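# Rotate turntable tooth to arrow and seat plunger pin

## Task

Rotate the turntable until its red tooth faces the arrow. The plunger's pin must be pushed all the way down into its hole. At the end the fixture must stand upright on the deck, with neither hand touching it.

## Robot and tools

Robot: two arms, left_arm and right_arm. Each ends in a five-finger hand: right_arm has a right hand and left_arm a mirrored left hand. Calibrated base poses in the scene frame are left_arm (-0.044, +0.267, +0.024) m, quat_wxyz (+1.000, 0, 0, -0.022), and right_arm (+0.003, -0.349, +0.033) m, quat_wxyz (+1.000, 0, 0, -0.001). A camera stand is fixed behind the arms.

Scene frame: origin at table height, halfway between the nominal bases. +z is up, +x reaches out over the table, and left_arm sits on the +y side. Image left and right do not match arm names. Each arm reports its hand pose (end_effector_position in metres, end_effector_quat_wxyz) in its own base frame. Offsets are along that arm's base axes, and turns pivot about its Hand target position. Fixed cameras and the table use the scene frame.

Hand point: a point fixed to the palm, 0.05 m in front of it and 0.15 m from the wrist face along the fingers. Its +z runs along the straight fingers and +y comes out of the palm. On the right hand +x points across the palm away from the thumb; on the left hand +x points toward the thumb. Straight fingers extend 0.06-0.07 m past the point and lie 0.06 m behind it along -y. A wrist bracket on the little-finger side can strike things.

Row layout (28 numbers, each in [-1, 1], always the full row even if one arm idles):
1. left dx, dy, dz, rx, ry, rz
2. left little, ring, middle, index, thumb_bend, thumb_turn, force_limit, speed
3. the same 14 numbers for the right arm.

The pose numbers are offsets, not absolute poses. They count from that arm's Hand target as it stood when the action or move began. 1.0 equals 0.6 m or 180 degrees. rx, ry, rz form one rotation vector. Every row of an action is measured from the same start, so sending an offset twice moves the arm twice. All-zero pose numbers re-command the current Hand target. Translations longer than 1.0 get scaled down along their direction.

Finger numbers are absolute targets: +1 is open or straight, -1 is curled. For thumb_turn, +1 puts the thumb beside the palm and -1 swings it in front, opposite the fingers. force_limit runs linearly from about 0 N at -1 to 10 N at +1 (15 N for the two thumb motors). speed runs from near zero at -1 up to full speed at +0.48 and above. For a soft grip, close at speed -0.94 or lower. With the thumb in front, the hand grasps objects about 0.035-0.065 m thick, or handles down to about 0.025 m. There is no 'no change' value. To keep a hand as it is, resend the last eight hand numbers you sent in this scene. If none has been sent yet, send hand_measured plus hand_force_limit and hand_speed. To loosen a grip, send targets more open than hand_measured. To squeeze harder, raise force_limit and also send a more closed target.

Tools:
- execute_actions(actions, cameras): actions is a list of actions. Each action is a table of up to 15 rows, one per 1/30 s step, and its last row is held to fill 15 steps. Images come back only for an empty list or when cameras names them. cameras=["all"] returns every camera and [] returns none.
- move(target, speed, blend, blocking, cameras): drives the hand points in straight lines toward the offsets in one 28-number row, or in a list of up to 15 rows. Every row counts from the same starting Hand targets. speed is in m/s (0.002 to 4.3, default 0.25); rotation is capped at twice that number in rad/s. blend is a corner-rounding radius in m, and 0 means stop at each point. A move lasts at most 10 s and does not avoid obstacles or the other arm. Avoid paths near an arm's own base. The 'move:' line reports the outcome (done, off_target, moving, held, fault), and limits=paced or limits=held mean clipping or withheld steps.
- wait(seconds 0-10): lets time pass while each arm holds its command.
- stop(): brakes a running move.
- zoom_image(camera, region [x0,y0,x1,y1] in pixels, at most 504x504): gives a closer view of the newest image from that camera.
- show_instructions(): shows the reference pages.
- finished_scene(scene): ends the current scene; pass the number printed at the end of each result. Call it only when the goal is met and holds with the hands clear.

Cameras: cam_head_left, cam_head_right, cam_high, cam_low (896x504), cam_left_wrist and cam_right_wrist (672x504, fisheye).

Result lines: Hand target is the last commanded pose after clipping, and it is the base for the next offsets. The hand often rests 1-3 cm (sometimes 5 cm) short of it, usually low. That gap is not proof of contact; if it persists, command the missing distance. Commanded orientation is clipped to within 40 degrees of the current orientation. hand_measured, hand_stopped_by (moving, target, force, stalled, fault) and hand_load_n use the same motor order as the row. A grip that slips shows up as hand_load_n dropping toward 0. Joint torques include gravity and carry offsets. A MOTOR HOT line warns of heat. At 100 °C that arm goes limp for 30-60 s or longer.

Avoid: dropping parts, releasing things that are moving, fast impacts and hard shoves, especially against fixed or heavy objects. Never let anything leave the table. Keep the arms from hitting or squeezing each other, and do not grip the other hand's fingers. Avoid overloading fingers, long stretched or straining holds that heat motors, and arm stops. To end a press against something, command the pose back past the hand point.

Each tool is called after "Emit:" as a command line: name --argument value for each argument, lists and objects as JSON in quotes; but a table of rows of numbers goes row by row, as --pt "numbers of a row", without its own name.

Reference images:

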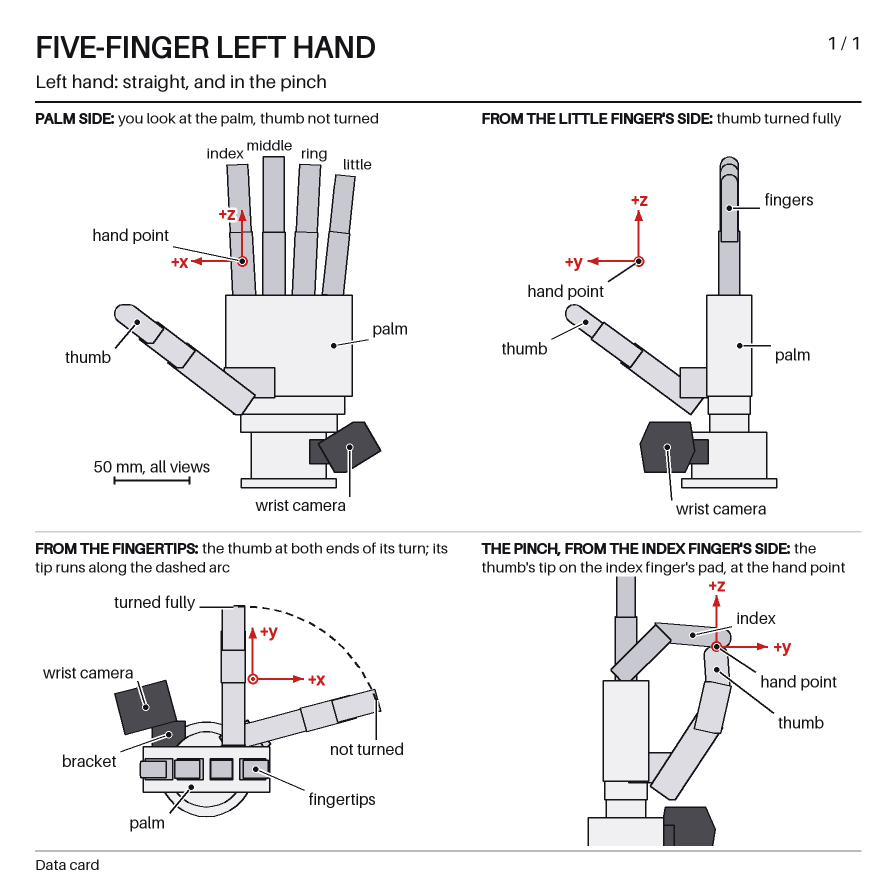

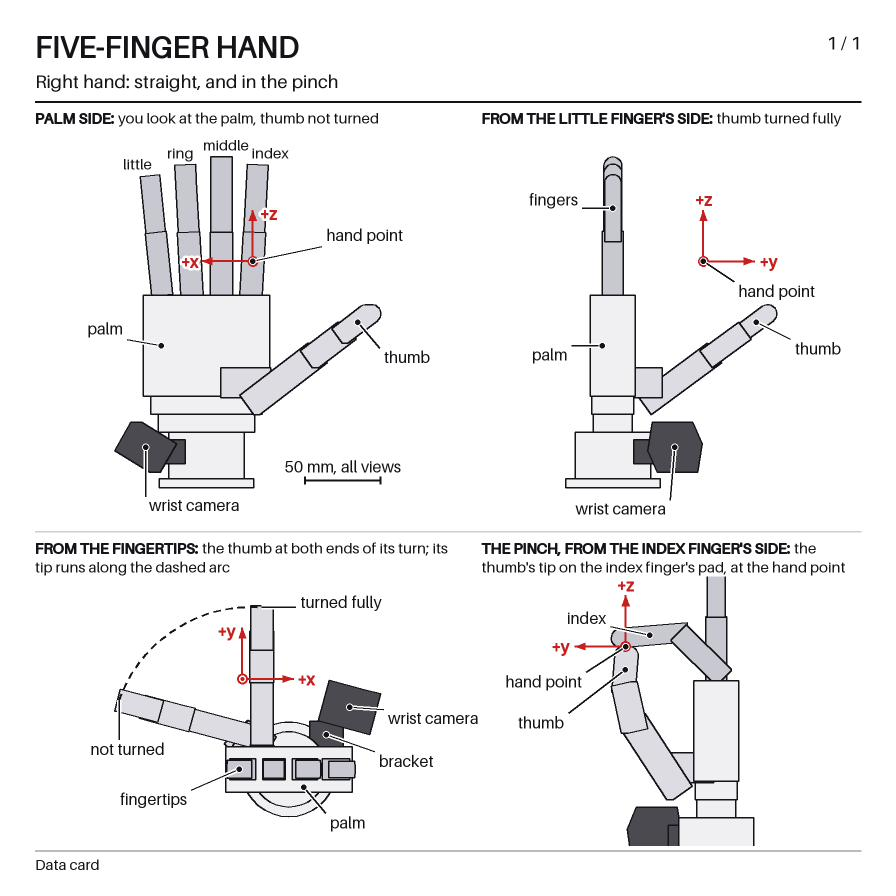

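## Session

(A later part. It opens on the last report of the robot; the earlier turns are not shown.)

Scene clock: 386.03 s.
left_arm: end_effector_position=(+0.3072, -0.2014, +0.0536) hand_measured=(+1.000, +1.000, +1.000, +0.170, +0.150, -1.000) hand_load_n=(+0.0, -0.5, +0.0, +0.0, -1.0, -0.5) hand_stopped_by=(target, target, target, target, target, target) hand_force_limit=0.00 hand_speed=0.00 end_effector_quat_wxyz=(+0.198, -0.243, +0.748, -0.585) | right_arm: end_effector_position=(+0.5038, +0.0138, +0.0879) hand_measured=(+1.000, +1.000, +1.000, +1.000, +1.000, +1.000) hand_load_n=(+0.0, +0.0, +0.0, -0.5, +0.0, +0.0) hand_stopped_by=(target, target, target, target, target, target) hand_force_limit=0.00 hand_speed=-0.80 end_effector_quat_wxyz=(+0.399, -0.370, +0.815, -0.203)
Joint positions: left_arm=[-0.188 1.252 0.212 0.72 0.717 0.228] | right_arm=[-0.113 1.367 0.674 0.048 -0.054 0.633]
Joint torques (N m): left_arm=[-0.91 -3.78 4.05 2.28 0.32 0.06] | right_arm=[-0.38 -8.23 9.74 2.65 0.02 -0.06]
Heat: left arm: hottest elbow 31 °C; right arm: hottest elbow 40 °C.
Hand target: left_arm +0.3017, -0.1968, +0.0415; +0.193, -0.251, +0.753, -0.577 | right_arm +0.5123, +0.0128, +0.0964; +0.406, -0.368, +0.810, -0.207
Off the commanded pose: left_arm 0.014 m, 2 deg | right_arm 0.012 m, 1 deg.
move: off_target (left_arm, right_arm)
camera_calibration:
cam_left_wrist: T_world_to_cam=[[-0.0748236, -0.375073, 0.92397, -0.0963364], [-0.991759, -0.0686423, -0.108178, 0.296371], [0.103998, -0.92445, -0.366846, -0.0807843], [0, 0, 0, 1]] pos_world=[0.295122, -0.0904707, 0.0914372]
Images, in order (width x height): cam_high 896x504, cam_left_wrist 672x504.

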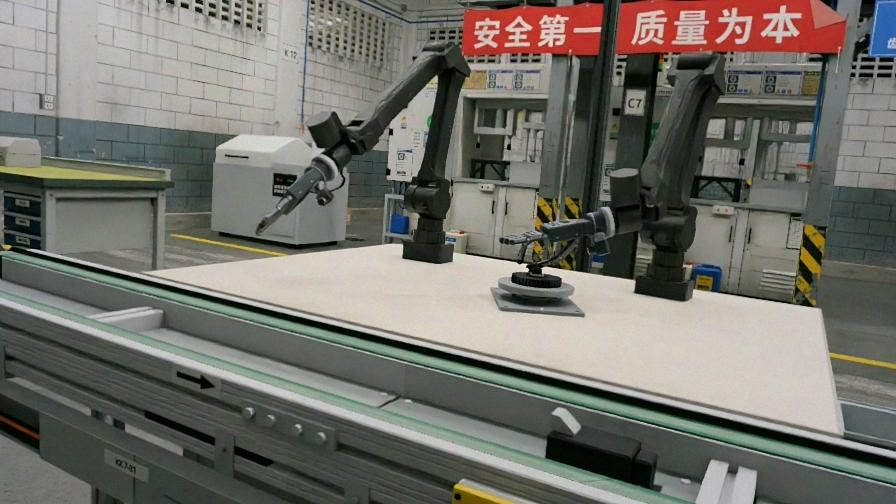

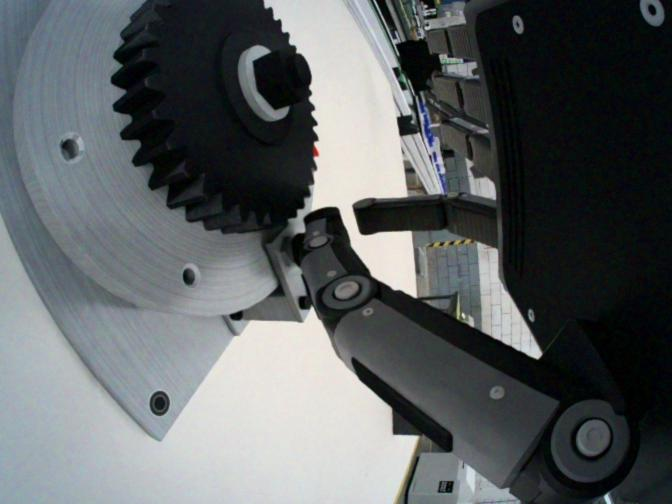

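Emit:
wait --seconds 0 --cameras '["all"]'

Emit:
zoom_image --camera "cam_head_left" --region '[390, 290, 490, 380]'

Emit:
zoom_image --camera "cam_low" --region '[550, 220, 650, 310]'

Emit:
zoom_image --camera "cam_high" --region '[510, 240, 570, 290]'

Scene clock: 418.30 s.
left_arm: end_effector_position=(+0.3072, -0.2014, +0.0537) hand_measured=(+1.000, +1.000, +1.000, +0.170, +0.150, -1.000) hand_load_n=(+0.0, +0.0, +0.0, +0.0, -1.0, -0.5) hand_stopped_by=(target, target, target, target, target, target) hand_force_limit=0.00 hand_speed=0.00 end_effector_quat_wxyz=(+0.198, -0.242, +0.748, -0.585) | right_arm: end_effector_position=(+0.5038, +0.0138, +0.0879) hand_measured=(+1.000, +1.000, +1.000, +1.000, +1.000, +1.000) hand_load_n=(-0.5, +0.0, +0.0, +0.0, +0.0, +0.0) hand_stopped_by=(target, target, target, target, target, target) hand_force_limit=0.00 hand_speed=-0.80 end_effector_quat_wxyz=(+0.399, -0.370, +0.815, -0.203)
Joint positions: left_arm=[-0.188 1.252 0.212 0.72 0.717 0.228] | right_arm=[-0.113 1.367 0.674 0.048 -0.054 0.633]
Joint torques (N m): left_arm=[-0.91 -3.55 4.07 2.28 0.32 0.07] | right_arm=[-0.38 -8.29 9.73 2.63 0.02 -0.06]
Heat: left arm: hottest elbow 30 °C; right arm: hottest elbow 40 °C.
Hand target: left_arm +0.3017, -0.1968, +0.0416; +0.193, -0.251, +0.753, -0.577 | right_arm +0.5123, +0.0128, +0.0964; +0.406, -0.368, +0.810, -0.207
Off the commanded pose: left_arm 0.014 m, 2 deg | right_arm 0.012 m, 1 deg.
camera_calibration:
cam_left_wrist: T_world_to_cam=[[-0.0752102, -0.374986, 0.923975, -0.0962065], [-0.99172, -0.0685947, -0.108563, 0.296498], [0.104089, -0.924489, -0.366722, -0.0808367], [0, 0, 0, 1]] pos_world=[0.295222, -0.0904706, 0.0914366]

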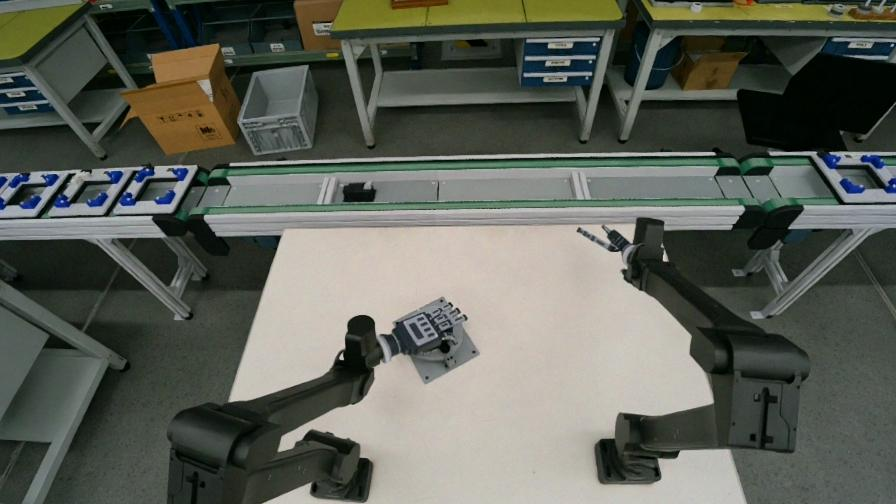

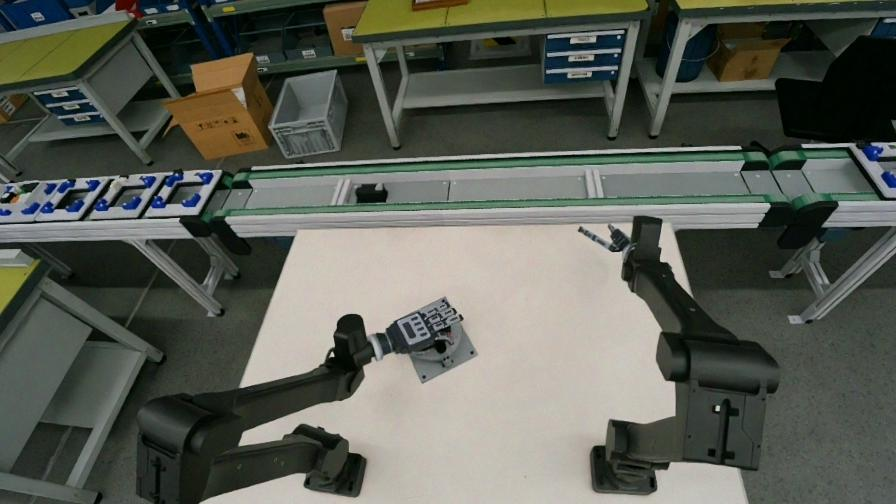

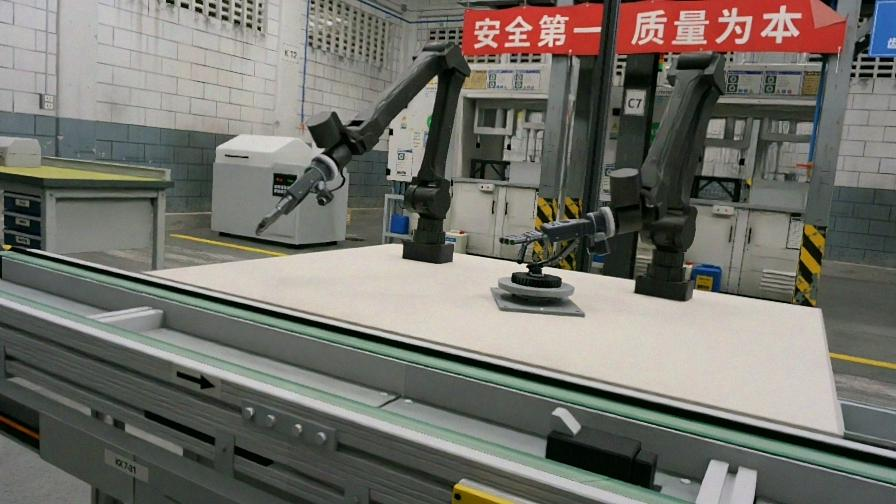

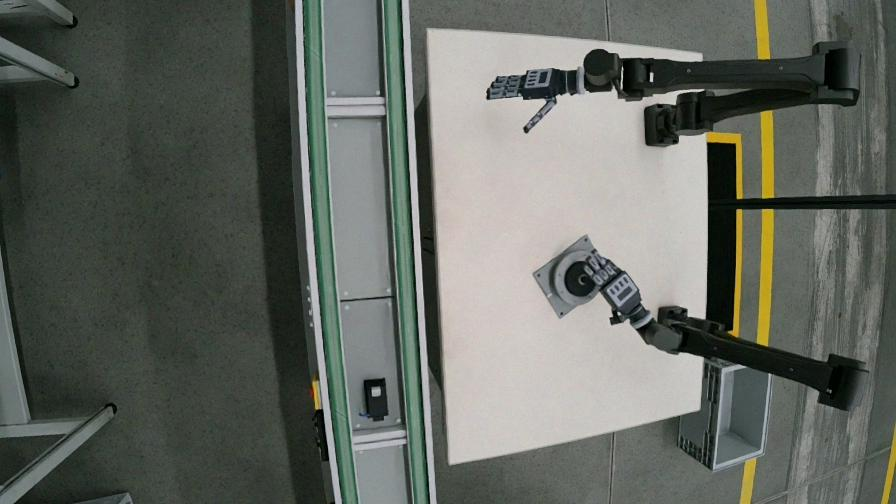

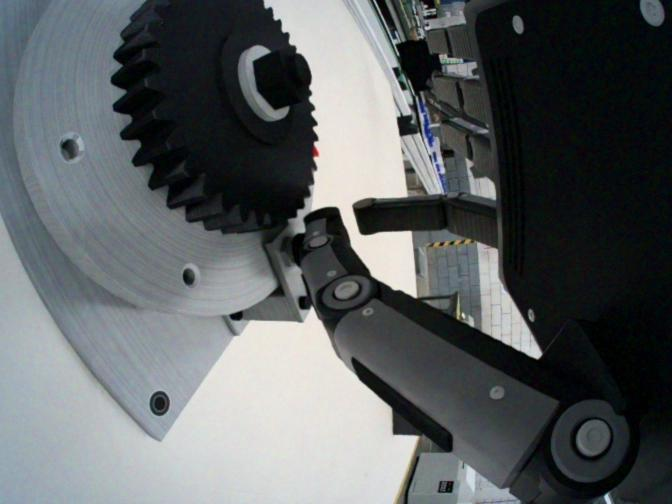

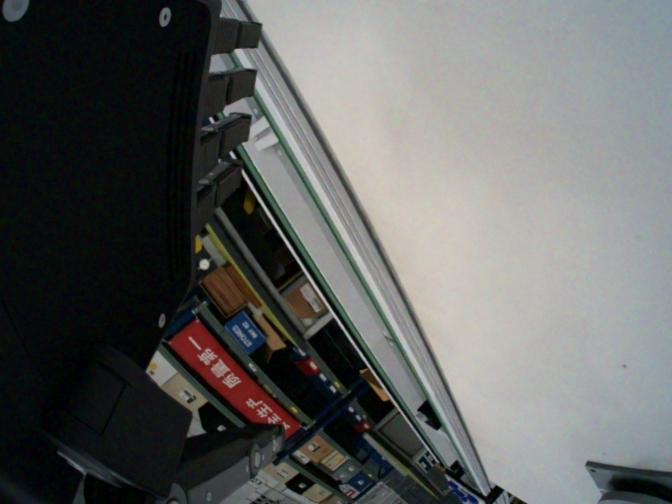

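Scaled by 5.040 from the camera's 896x504 image, which has a finer 1280x720 frame.

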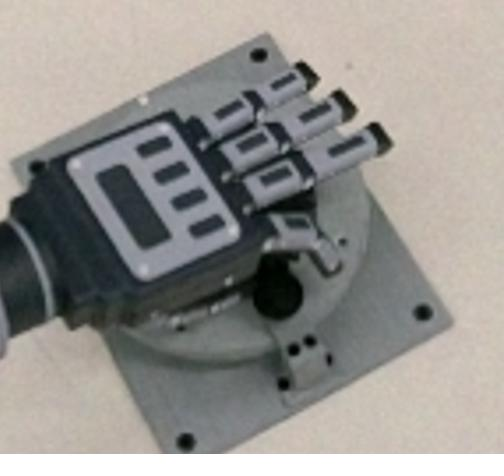

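Scaled by 5.040 from the camera's 896x504 image, which has a finer 1280x720 frame.

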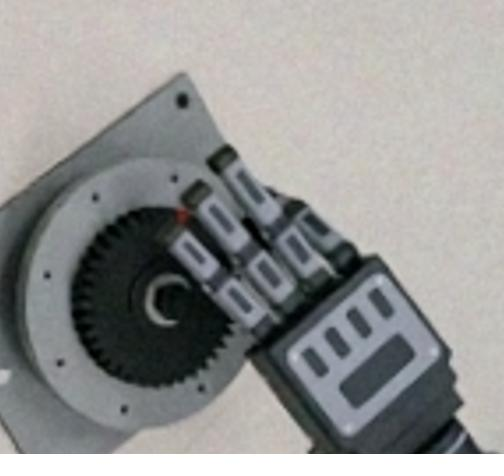

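Scaled by 8.400 from the camera's 896x504 image, which has a finer 1280x720 frame.

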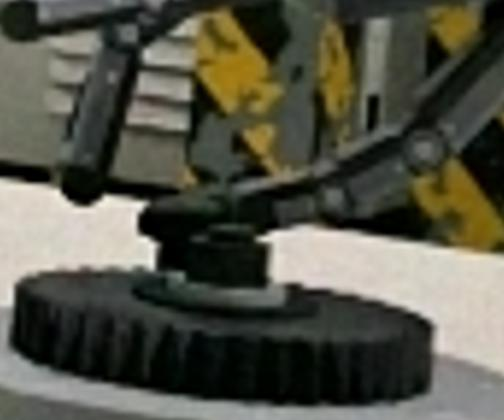

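Emit:
move --pt "0 0 0.02 0 0 0 1 1 1 0.3 0.2 -1 0 0 0 0 0 0 0 0 1 1 1 1 1 1 0 -0.8" --pt "-0.0118 0.013 0.02 0 0 0 1 1 1 0.3 0.2 -1 0 0 0 0 0 0 0 0 1 1 1 1 1 1 0 -0.8" --pt "-0.0118 0.013 -0.004 0 0 0 1 1 1 0.3 0.2 -1 0 0 0 0 0 0 0 0 1 1 1 1 1 1 0 -0.8" --speed 0.06 --cameras '["cam_left_wrist","cam_high","cam_head_left"]'

Emit:
zoom_image --camera "cam_head_left" --region '[390, 290, 490, 380]'

Emit:
zoom_image --camera "cam_high" --region '[510, 240, 570, 290]'

Emit:
zoom_image --camera "cam_left_wrist" --region '[200, 120, 420, 320]'

Scene clock: 437.33 s.
left_arm: end_effector_position=(+0.2957, -0.1940, +0.0448) hand_measured=(+1.000, +1.000, +1.000, +0.300, +0.200, -1.000) hand_load_n=(+0.0, +0.0, +0.0, +0.0, +0.0, +0.0) hand_stopped_by=(target, target, target, target, target, target) hand_force_limit=0.00 hand_speed=0.00 end_effector_quat_wxyz=(+0.190, -0.247, +0.752, -0.581) | right_arm: end_effector_position=(+0.5038, +0.0138, +0.0879) hand_measured=(+1.000, +1.000, +1.000, +1.000, +1.000, +1.000) hand_load_n=(+0.0, +0.0, +0.0, +0.0, +0.0, -0.5) hand_stopped_by=(target, target, target, target, target, target) hand_force_limit=0.00 hand_speed=-0.80 end_effector_quat_wxyz=(+0.399, -0.370, +0.815, -0.203)
Joint positions: left_arm=[-0.164 1.246 0.186 0.709 0.742 0.241] | right_arm=[-0.113 1.367 0.674 0.048 -0.054 0.633]
Joint torques (N m): left_arm=[-0.44 -3.84 4.27 2.73 0.44 0.07] | right_arm=[-0.38 -8.29 9.73 2.65 0.02 -0.06]
Heat: left arm: hottest elbow 30 °C; right arm: hottest elbow 40 °C.
Hand target: left_arm +0.2946, -0.1891, +0.0392; +0.193, -0.251, +0.753, -0.577 | right_arm +0.5123, +0.0128, +0.0964; +0.406, -0.368, +0.810, -0.207
Off the commanded pose: left_arm 0.008 m, 1 deg | right_arm 0.012 m, 1 deg.
move: off_target (right_arm)
camera_calibration:
cam_left_wrist: T_world_to_cam=[[-0.0558335, -0.379215, 0.923623, -0.0926796], [-0.994073, -0.0653102, -0.0869069, 0.284958], [0.0932784, -0.923001, -0.373321, -0.0723019], [0, 0, 0, 1]] pos_world=[0.284839, -0.0832695, 0.083374]
Images, in order (width x height): cam_head_left 896x504, cam_high 896x504, cam_left_wrist 672x504.

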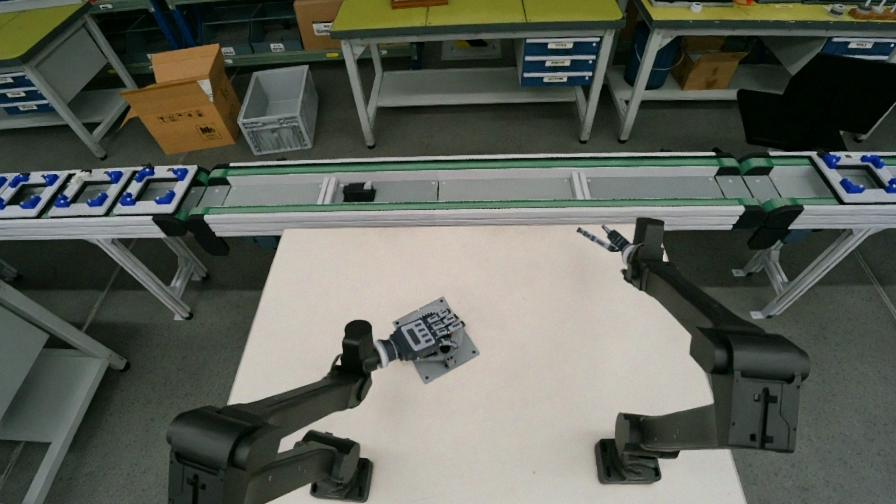

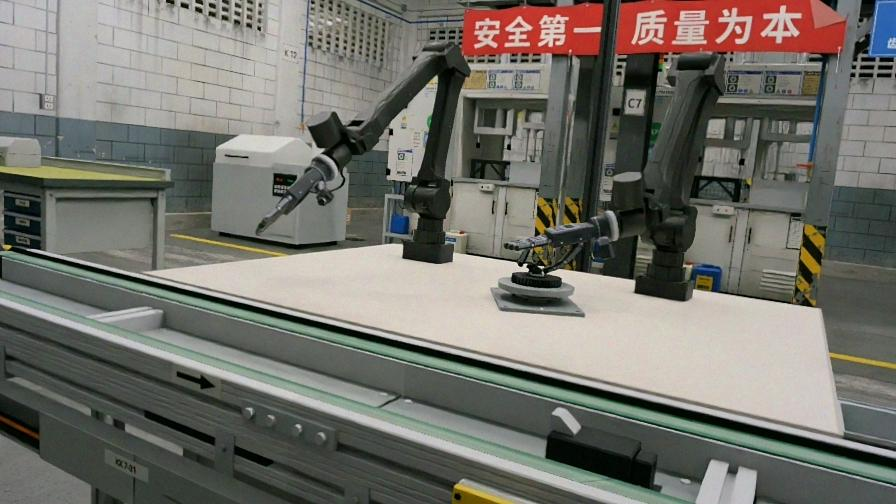

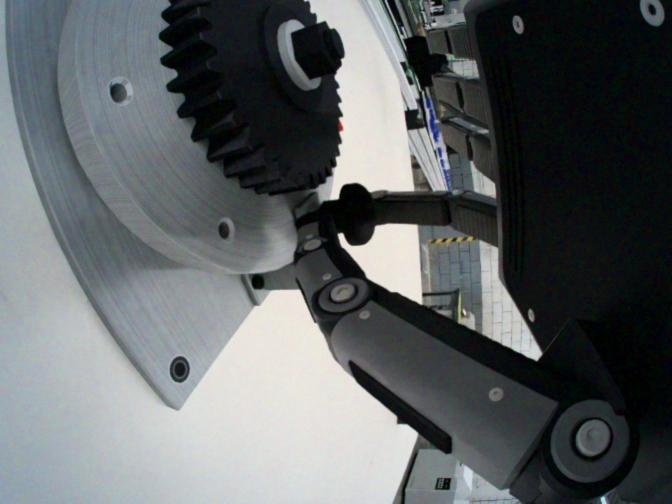

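Scaled by 5.040 from the camera's 896x504 image, which has a finer 1280x720 frame.

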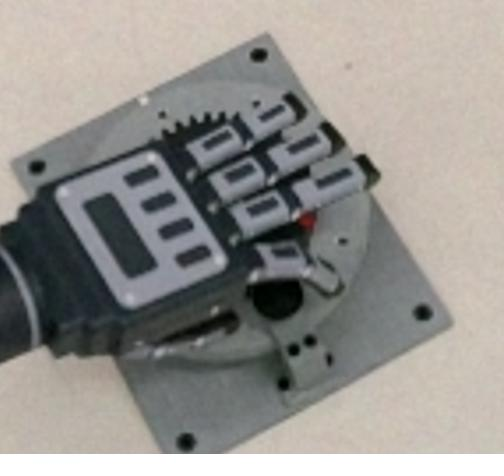

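Scaled by 8.400 from the camera's 896x504 image, which has a finer 1280x720 frame.

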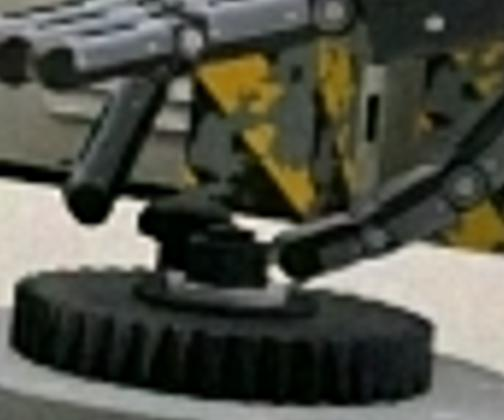

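Scaled by 2.291 from the camera's 672x504 image, which has a finer 960x720 frame.

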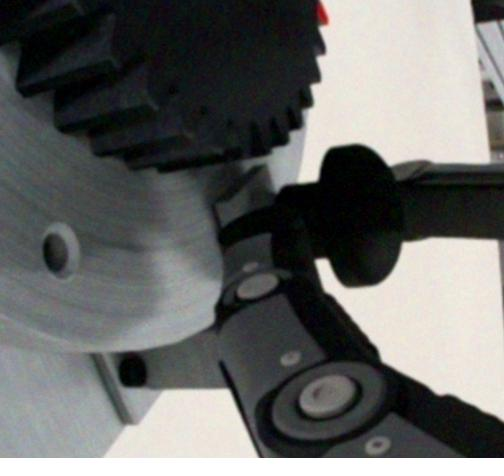

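Emit:
move --target '[0,0,-0.003,0,0,0,1,1,1,-0.3,-0.4,-1,0,-0.8,0,0,0,0,0,0,1,1,1,1,1,1,0,-0.8]' --speed 0.06 --cameras '["cam_left_wrist","cam_high","cam_head_left"]'

Emit:
zoom_image --camera "cam_head_left" --region '[390, 290, 490, 380]'

Emit:
zoom_image --camera "cam_high" --region '[510, 240, 570, 290]'

Emit:
zoom_image --camera "cam_left_wrist" --region '[200, 120, 420, 320]'

Scene clock: 454.43 s.
left_arm: end_effector_position=(+0.2968, -0.1946, +0.0451) hand_measured=(+1.000, +1.000, +1.000, +0.192, -0.400, -1.000) hand_load_n=(+0.0, +0.0, +0.0, +1.0, +0.0, +0.5) hand_stopped_by=(target, target, target, force, target, target) hand_force_limit=0.00 hand_speed=-0.80 end_effector_quat_wxyz=(+0.192, -0.244, +0.751, -0.583) | right_arm: end_effector_position=(+0.5038, +0.0138, +0.0879) hand_measured=(+1.000, +1.000, +1.000, +1.000, +1.000, +1.000) hand_load_n=(+0.0, +0.0, +0.0, +0.0, +0.0, -0.5) hand_stopped_by=(target, target, target, target, target, target) hand_force_limit=0.00 hand_speed=-0.80 end_effector_quat_wxyz=(+0.399, -0.370, +0.815, -0.203)
Joint positions: left_arm=[-0.164 1.256 0.186 0.727 0.745 0.241] | right_arm=[-0.113 1.367 0.674 0.048 -0.054 0.633]
Joint torques (N m): left_arm=[-0.5 -3.84 4.1 2.47 0.3 0.07] | right_arm=[-0.38 -8.29 9.72 2.63 0.02 -0.07]
Motor temperatures (°C): left_arm=[25 24 29 26 27 27] | right_arm=[27 27 40 24 24 24]
Heat: left arm: hottest elbow 29 °C; right arm: hottest elbow 40 °C.
Hand target: left_arm +0.2946, -0.1891, +0.0374; +0.193, -0.251, +0.753, -0.577 | right_arm +0.5123, +0.0128, +0.0964; +0.406, -0.368, +0.810, -0.207
Off the commanded pose: left_arm 0.010 m, 1 deg | right_arm 0.012 m, 1 deg.
move: off_target (right_arm)
camera_calibration:
cam_left_wrist: T_world_to_cam=[[-0.0640516, -0.376878, 0.924046, -0.0901903], [-0.993562, -0.062621, -0.0944106, 0.286711], [0.0934459, -0.924144, -0.370441, -0.0732863], [0, 0, 0, 1]] pos_world=[0.285937, -0.0837637, 0.0832603]
Images, in order (width x height): cam_head_left 896x504, cam_high 896x504, cam_left_wrist 672x504.

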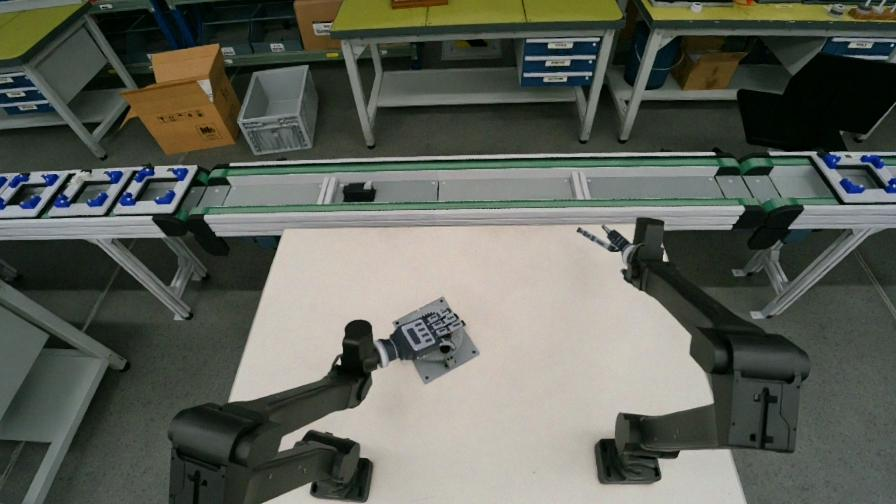

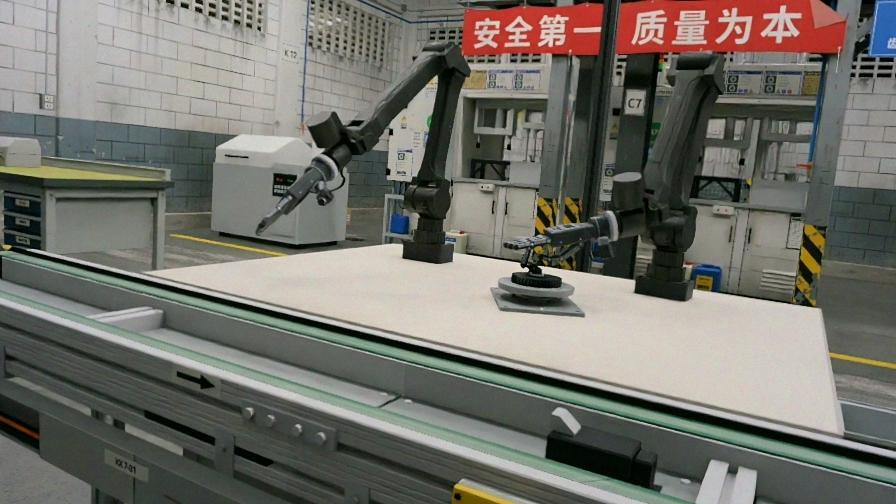

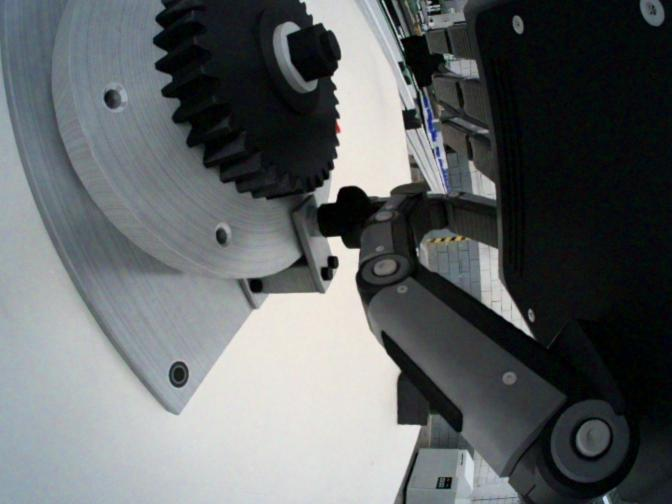

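Scaled by 5.040 from the camera's 896x504 image, which has a finer 1280x720 frame.

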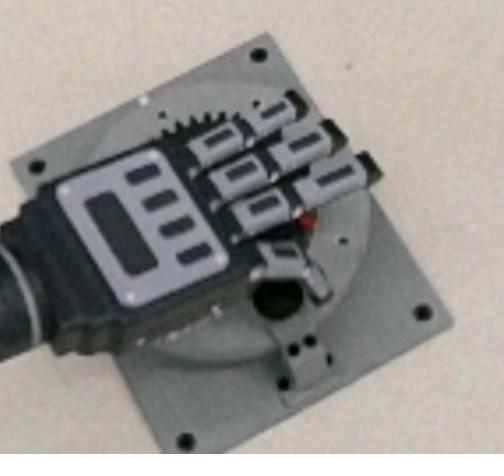

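Scaled by 8.400 from the camera's 896x504 image, which has a finer 1280x720 frame.

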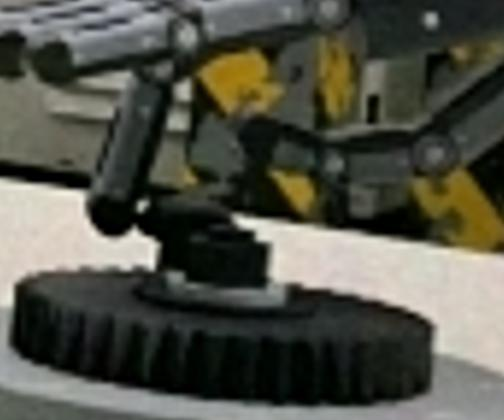

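Scaled by 2.291 from the camera's 672x504 image, which has a finer 960x720 frame.

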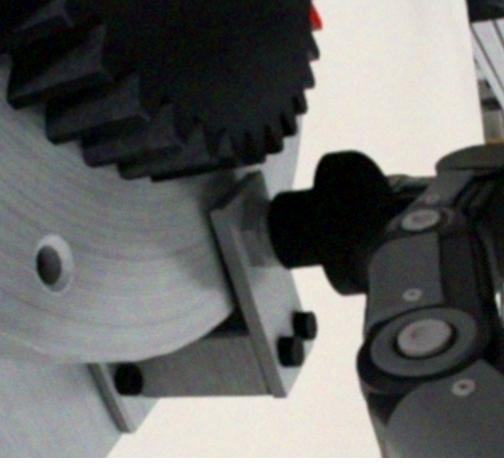

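Emit:
move --pt "0 0 0.0 0 0 0 1 1 1 0.3 0.2 -1 0 -0.3 0 0 0 0 0 0 1 1 1 1 1 1 0 -0.8" --pt "0.007 -0.009 0.003 0 0 0 1 1 1 0.3 0.2 -1 0 -0.3 0 0 0 0 0 0 1 1 1 1 1 1 0 -0.8" --pt "0.007 -0.009 0.003 0 0 0 1 1 1 -0.1 0.0 -1 0 -0.8 0 0 0 0 0 0 1 1 1 1 1 1 0 -0.8" --speed 0.06 --cameras '["cam_left_wrist","cam_high","cam_head_left"]'

Emit:
zoom_image --camera "cam_high" --region '[510, 240, 570, 290]'

Emit:
zoom_image --camera "cam_left_wrist" --region '[200, 120, 420, 320]'

Scene clock: 475.90 s.
left_arm: end_effector_position=(+0.2986, -0.1932, +0.0407) hand_measured=(+1.000, +1.000, +1.000, +0.194, +0.000, -1.000) hand_load_n=(+0.0, +0.0, +0.0, +6.0, +0.0, +0.0) hand_stopped_by=(target, target, target, force, target, target) hand_force_limit=0.00 hand_speed=-0.80 end_effector_quat_wxyz=(+0.194, -0.251, +0.752, -0.577) | right_arm: end_effector_position=(+0.5038, +0.0138, +0.0879) hand_measured=(+1.000, +1.000, +1.000, +1.000, +1.000, +1.000) hand_load_n=(+0.0, +0.5, +0.0, +0.0, +0.0, -0.5) hand_stopped_by=(target, target, target, target, target, target) hand_force_limit=0.00 hand_speed=-0.80 end_effector_quat_wxyz=(+0.399, -0.370, +0.815, -0.203)
Joint positions: left_arm=[-0.167 1.27 0.186 0.732 0.726 0.241] | right_arm=[-0.113 1.367 0.674 0.048 -0.054 0.633]
Joint torques (N m): left_arm=[-2.08 -4.48 4.97 2.37 0.3 -0.04] | right_arm=[-0.38 -8.29 9.73 2.65 0.02 -0.06]
Heat: left arm: hottest elbow 29 °C; right arm: hottest elbow 40 °C.
Hand target: left_arm +0.2988, -0.1945, +0.0392; +0.193, -0.251, +0.753, -0.577 | right_arm +0.5123, +0.0128, +0.0964; +0.406, -0.368, +0.810, -0.207
Off the commanded pose: left_arm 0.002 m, 0 deg | right_arm 0.012 m, 1 deg.
move: off_target (right_arm)
camera_calibration:
cam_left_wrist: T_world_to_cam=[[-0.0509156, -0.385083, 0.921476, -0.0909107], [-0.99321, -0.077116, -0.0871058, 0.284956], [0.104604, -0.919654, -0.378542, -0.0758524], [0, 0, 0, 1]] pos_world=[0.286327, -0.0827915, 0.0798801]
Images, in order (width x height): cam_head_left 896x504, cam_high 896x504, cam_left_wrist 672x504.

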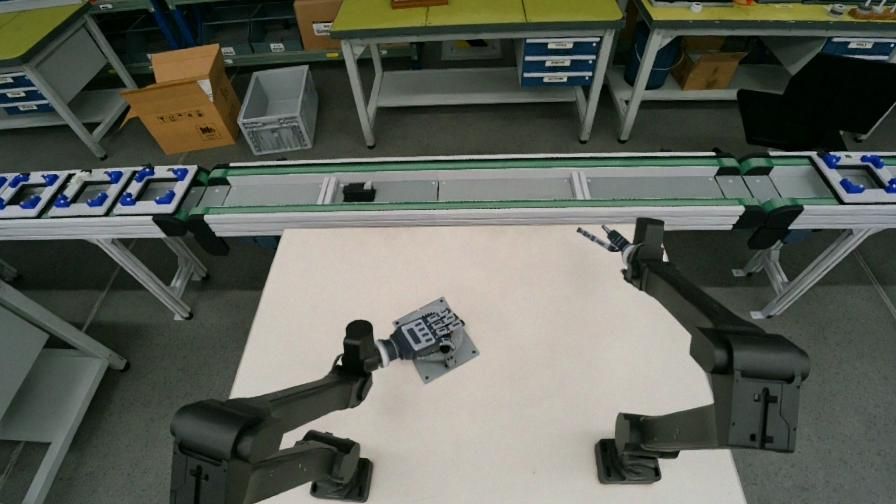

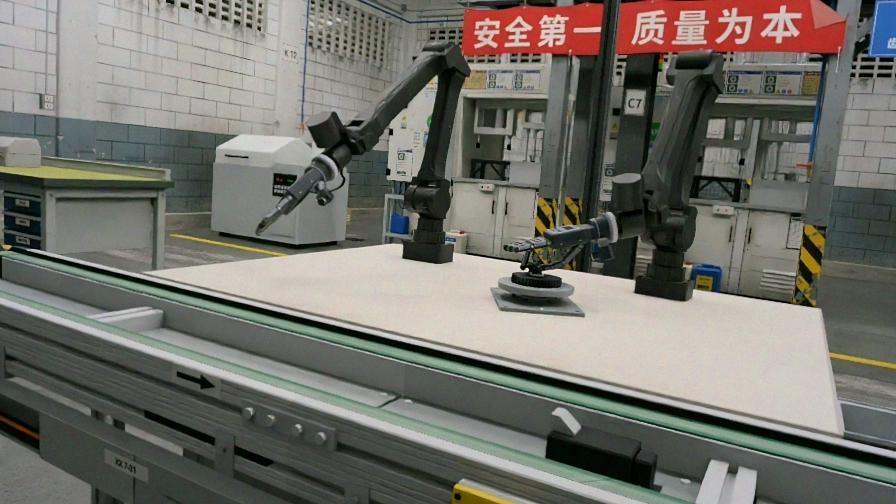

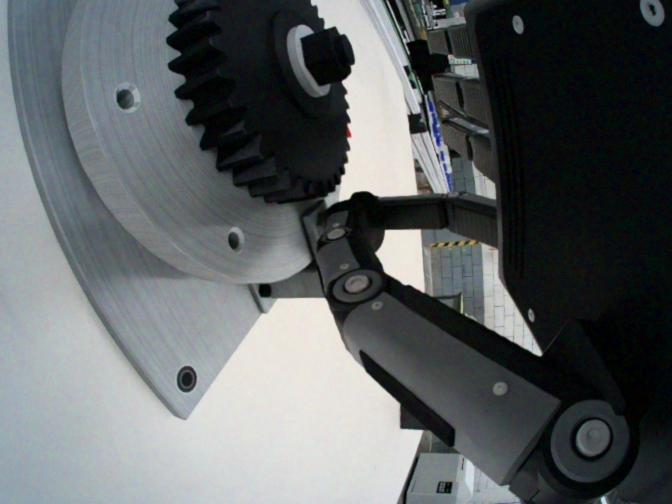

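Scaled by 8.400 from the camera's 896x504 image, which has a finer 1280x720 frame.

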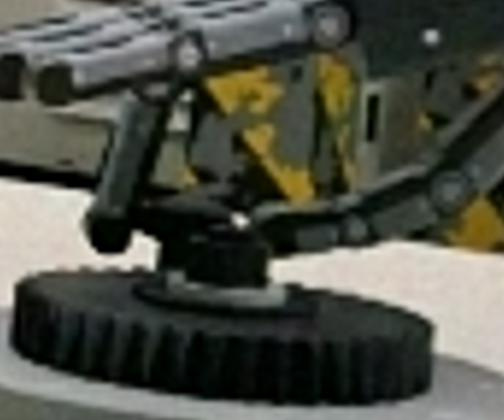

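Scaled by 2.291 from the camera's 672x504 image, which has a finer 960x720 frame.

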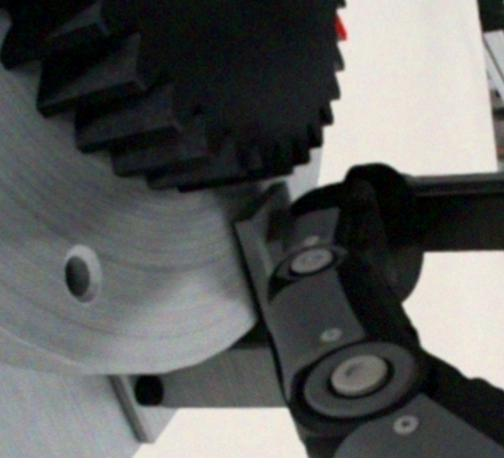

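Emit:
move --target '[0,0,0,0,0,0,1,1,1,-0.1,-0.15,-1,0.2,-0.8,0,0,0,0,0,0,1,1,1,1,1,1,0,-0.8]' --speed 0.06 --cameras '["cam_left_wrist","cam_high"]'

Emit:
zoom_image --camera "cam_high" --region '[510, 240, 570, 290]'

Emit:
zoom_image --camera "cam_left_wrist" --region '[200, 120, 420, 320]'

Scene clock: 485.03 s.
left_arm: end_effector_position=(+0.2986, -0.1932, +0.0407) hand_measured=(+1.000, +1.000, +1.000, +0.194, -0.150, -1.000) hand_load_n=(+0.0, -0.5, +0.0, +6.0, +0.0, +0.0) hand_stopped_by=(target, target, target, force, target, target) hand_force_limit=0.20 hand_speed=-0.80 end_effector_quat_wxyz=(+0.194, -0.251, +0.752, -0.577) | right_arm: end_effector_position=(+0.5038, +0.0138, +0.0879) hand_measured=(+1.000, +1.000, +1.000, +1.000, +1.000, +1.000) hand_load_n=(+0.0, +0.0, +0.0, +0.0, +0.0, -0.5) hand_stopped_by=(target, target, target, target, target, target) hand_force_limit=0.00 hand_speed=-0.80 end_effector_quat_wxyz=(+0.399, -0.370, +0.815, -0.203)
Joint positions: left_arm=[-0.167 1.27 0.186 0.732 0.726 0.241] | right_arm=[-0.113 1.367 0.674 0.048 -0.054 0.633]
Joint torques (N m): left_arm=[-2.08 -4.42 4.97 2.37 0.3 -0.04] | right_arm=[-0.38 -8.23 9.73 2.63 0.02 -0.06]
Heat: left arm: hottest elbow 29 °C; right arm: hottest elbow 40 °C.
Hand target: left_arm +0.2988, -0.1945, +0.0392; +0.193, -0.251, +0.753, -0.577 | right_arm +0.5123, +0.0128, +0.0964; +0.406, -0.368, +0.810, -0.207
Off the commanded pose: left_arm 0.002 m, 0 deg | right_arm 0.012 m, 1 deg.
move: off_target (right_arm)
camera_calibration:
cam_left_wrist: T_world_to_cam=[[-0.0509156, -0.385083, 0.921476, -0.0909107], [-0.99321, -0.077116, -0.0871058, 0.284956], [0.104604, -0.919654, -0.378542, -0.0758524], [0, 0, 0, 1]] pos_world=[0.286327, -0.0827915, 0.0798801]
Images, in order (width x height): cam_high 896x504, cam_left_wrist 672x504.

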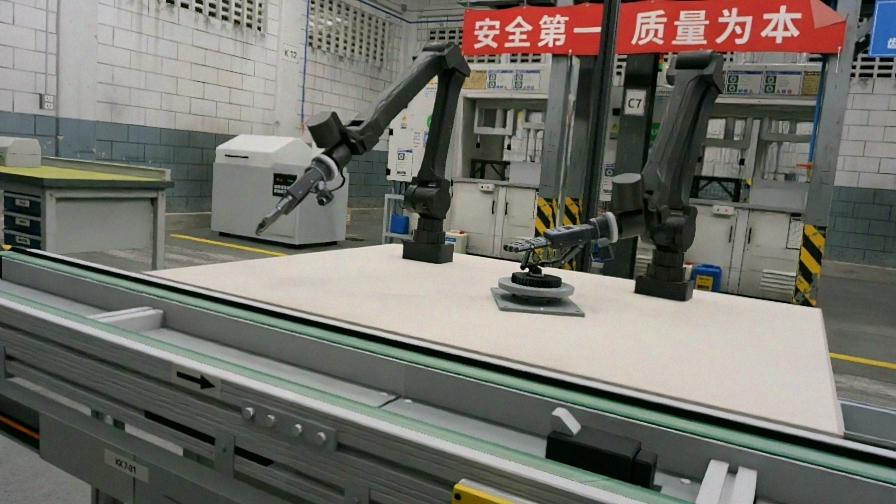

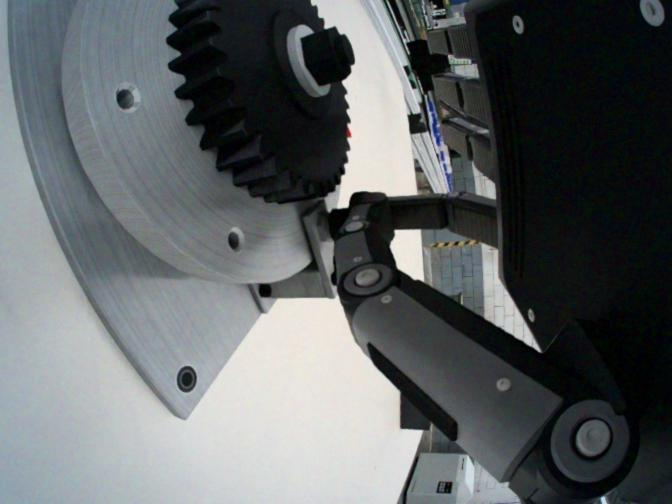

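Scaled by 8.400 from the camera's 896x504 image, which has a finer 1280x720 frame.

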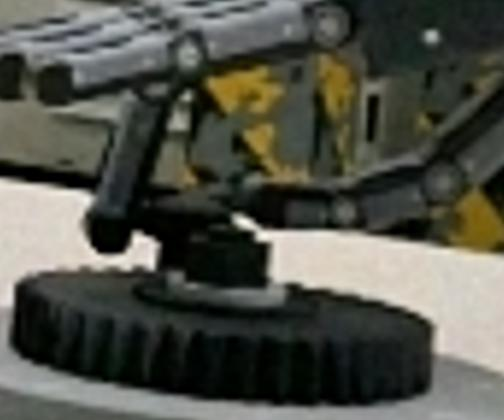

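Scaled by 2.291 from the camera's 672x504 image, which has a finer 960x720 frame.

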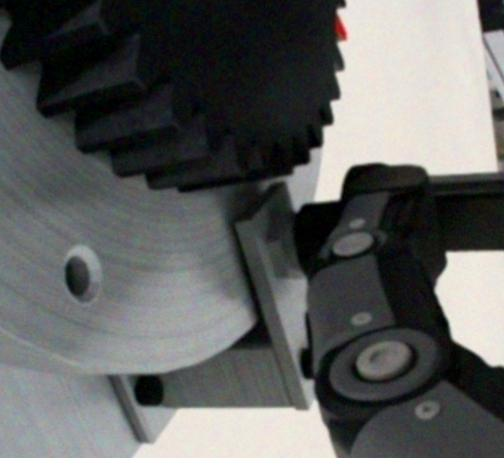

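Emit:
move --pt "0 0 0 0 0 0 1 1 1 0.35 0.15 -1 0 -0.3 0 0 0 0 0 0 1 1 1 1 1 1 0 -0.8" --pt "0.007 -0.013 0.0 0 0 0 1 1 1 0.35 0.15 -1 0 -0.3 0 0 0 0 0 0 1 1 1 1 1 1 0 -0.8" --speed 0.06 --cameras '["cam_left_wrist","cam_high"]'

Emit:
zoom_image --camera "cam_high" --region '[510, 240, 570, 290]'

Emit:
zoom_image --camera "cam_left_wrist" --region '[200, 120, 420, 320]'

Scene clock: 501.70 s.
left_arm: end_effector_position=(+0.2983, -0.1963, +0.0359) hand_measured=(+1.000, +1.000, +1.000, +0.350, +0.150, -1.000) hand_load_n=(+0.0, +0.0, +0.0, +0.0, +0.0, +0.0) hand_stopped_by=(target, target, target, target, target, target) hand_force_limit=0.00 hand_speed=-0.30 end_effector_quat_wxyz=(+0.194, -0.255, +0.755, -0.572) | right_arm: end_effector_position=(+0.5038, +0.0138, +0.0879) hand_measured=(+1.000, +1.000, +1.000, +1.000, +1.000, +1.000) hand_load_n=(+0.0, +0.0, +0.0, +0.0, +0.0, +0.0) hand_stopped_by=(target, target, target, target, target, target) hand_force_limit=0.00 hand_speed=-0.80 end_effector_quat_wxyz=(+0.399, -0.370, +0.815, -0.203)
Joint positions: left_arm=[-0.187 1.287 0.186 0.741 0.699 0.239] | right_arm=[-0.113 1.367 0.674 0.048 -0.054 0.633]
Joint torques (N m): left_arm=[-2.96 -4.31 5.75 2.59 0.21 -0.16] | right_arm=[-0.38 -8.23 9.73 2.63 0.02 -0.06]
Heat: left arm: hottest elbow 29 °C; right arm: hottest elbow 41 °C.
Hand target: left_arm +0.3030, -0.2022, +0.0392; +0.193, -0.251, +0.753, -0.577 | right_arm +0.5123, +0.0128, +0.0964; +0.406, -0.368, +0.810, -0.207
Off the commanded pose: left_arm 0.008 m, 1 deg | right_arm 0.012 m, 1 deg.
move: off_target (right_arm)
camera_calibration:
cam_left_wrist: T_world_to_cam=[[-0.0422211, -0.393775, 0.918237, -0.091926], [-0.993443, -0.081187, -0.0804952, 0.283071], [0.106246, -0.915614, -0.387765, -0.0799338], [0, 0, 0, 1]] pos_world=[0.285827, -0.086405, 0.0762002]
Images, in order (width x height): cam_high 896x504, cam_left_wrist 672x504.

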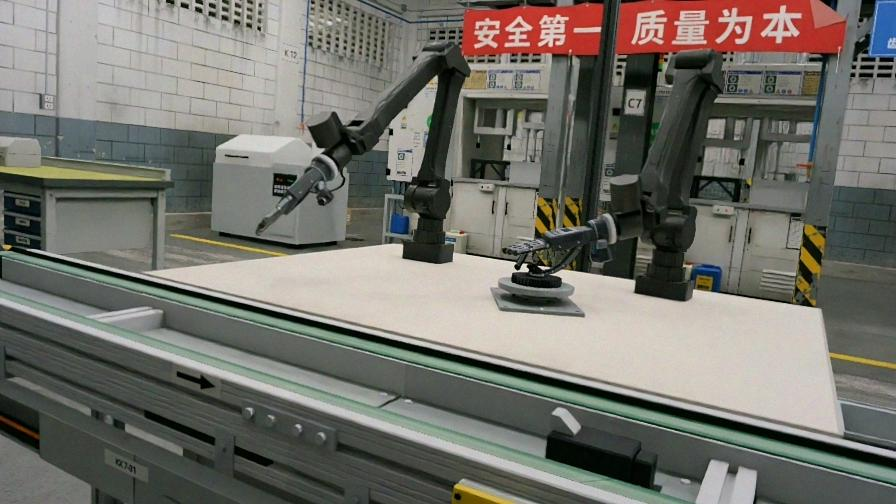

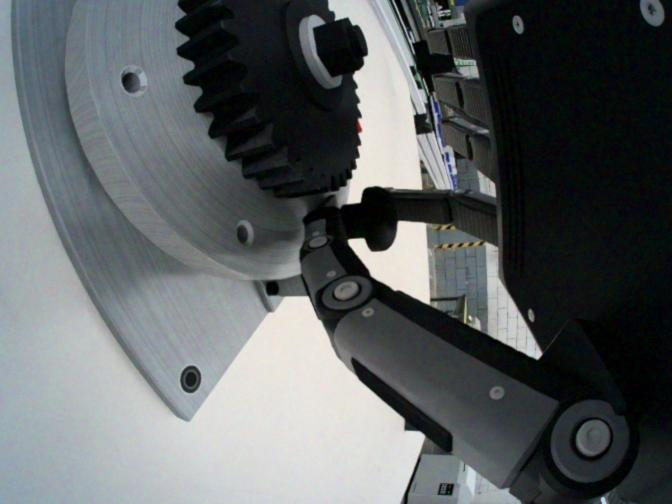

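Scaled by 8.400 from the camera's 896x504 image, which has a finer 1280x720 frame.

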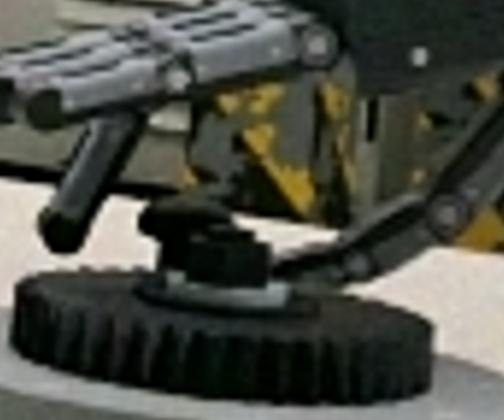

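Scaled by 2.291 from the camera's 672x504 image, which has a finer 960x720 frame.

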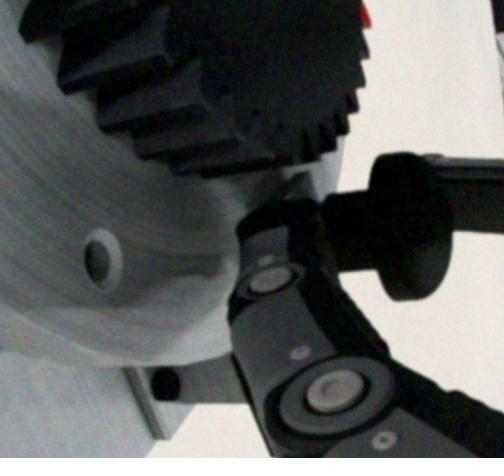

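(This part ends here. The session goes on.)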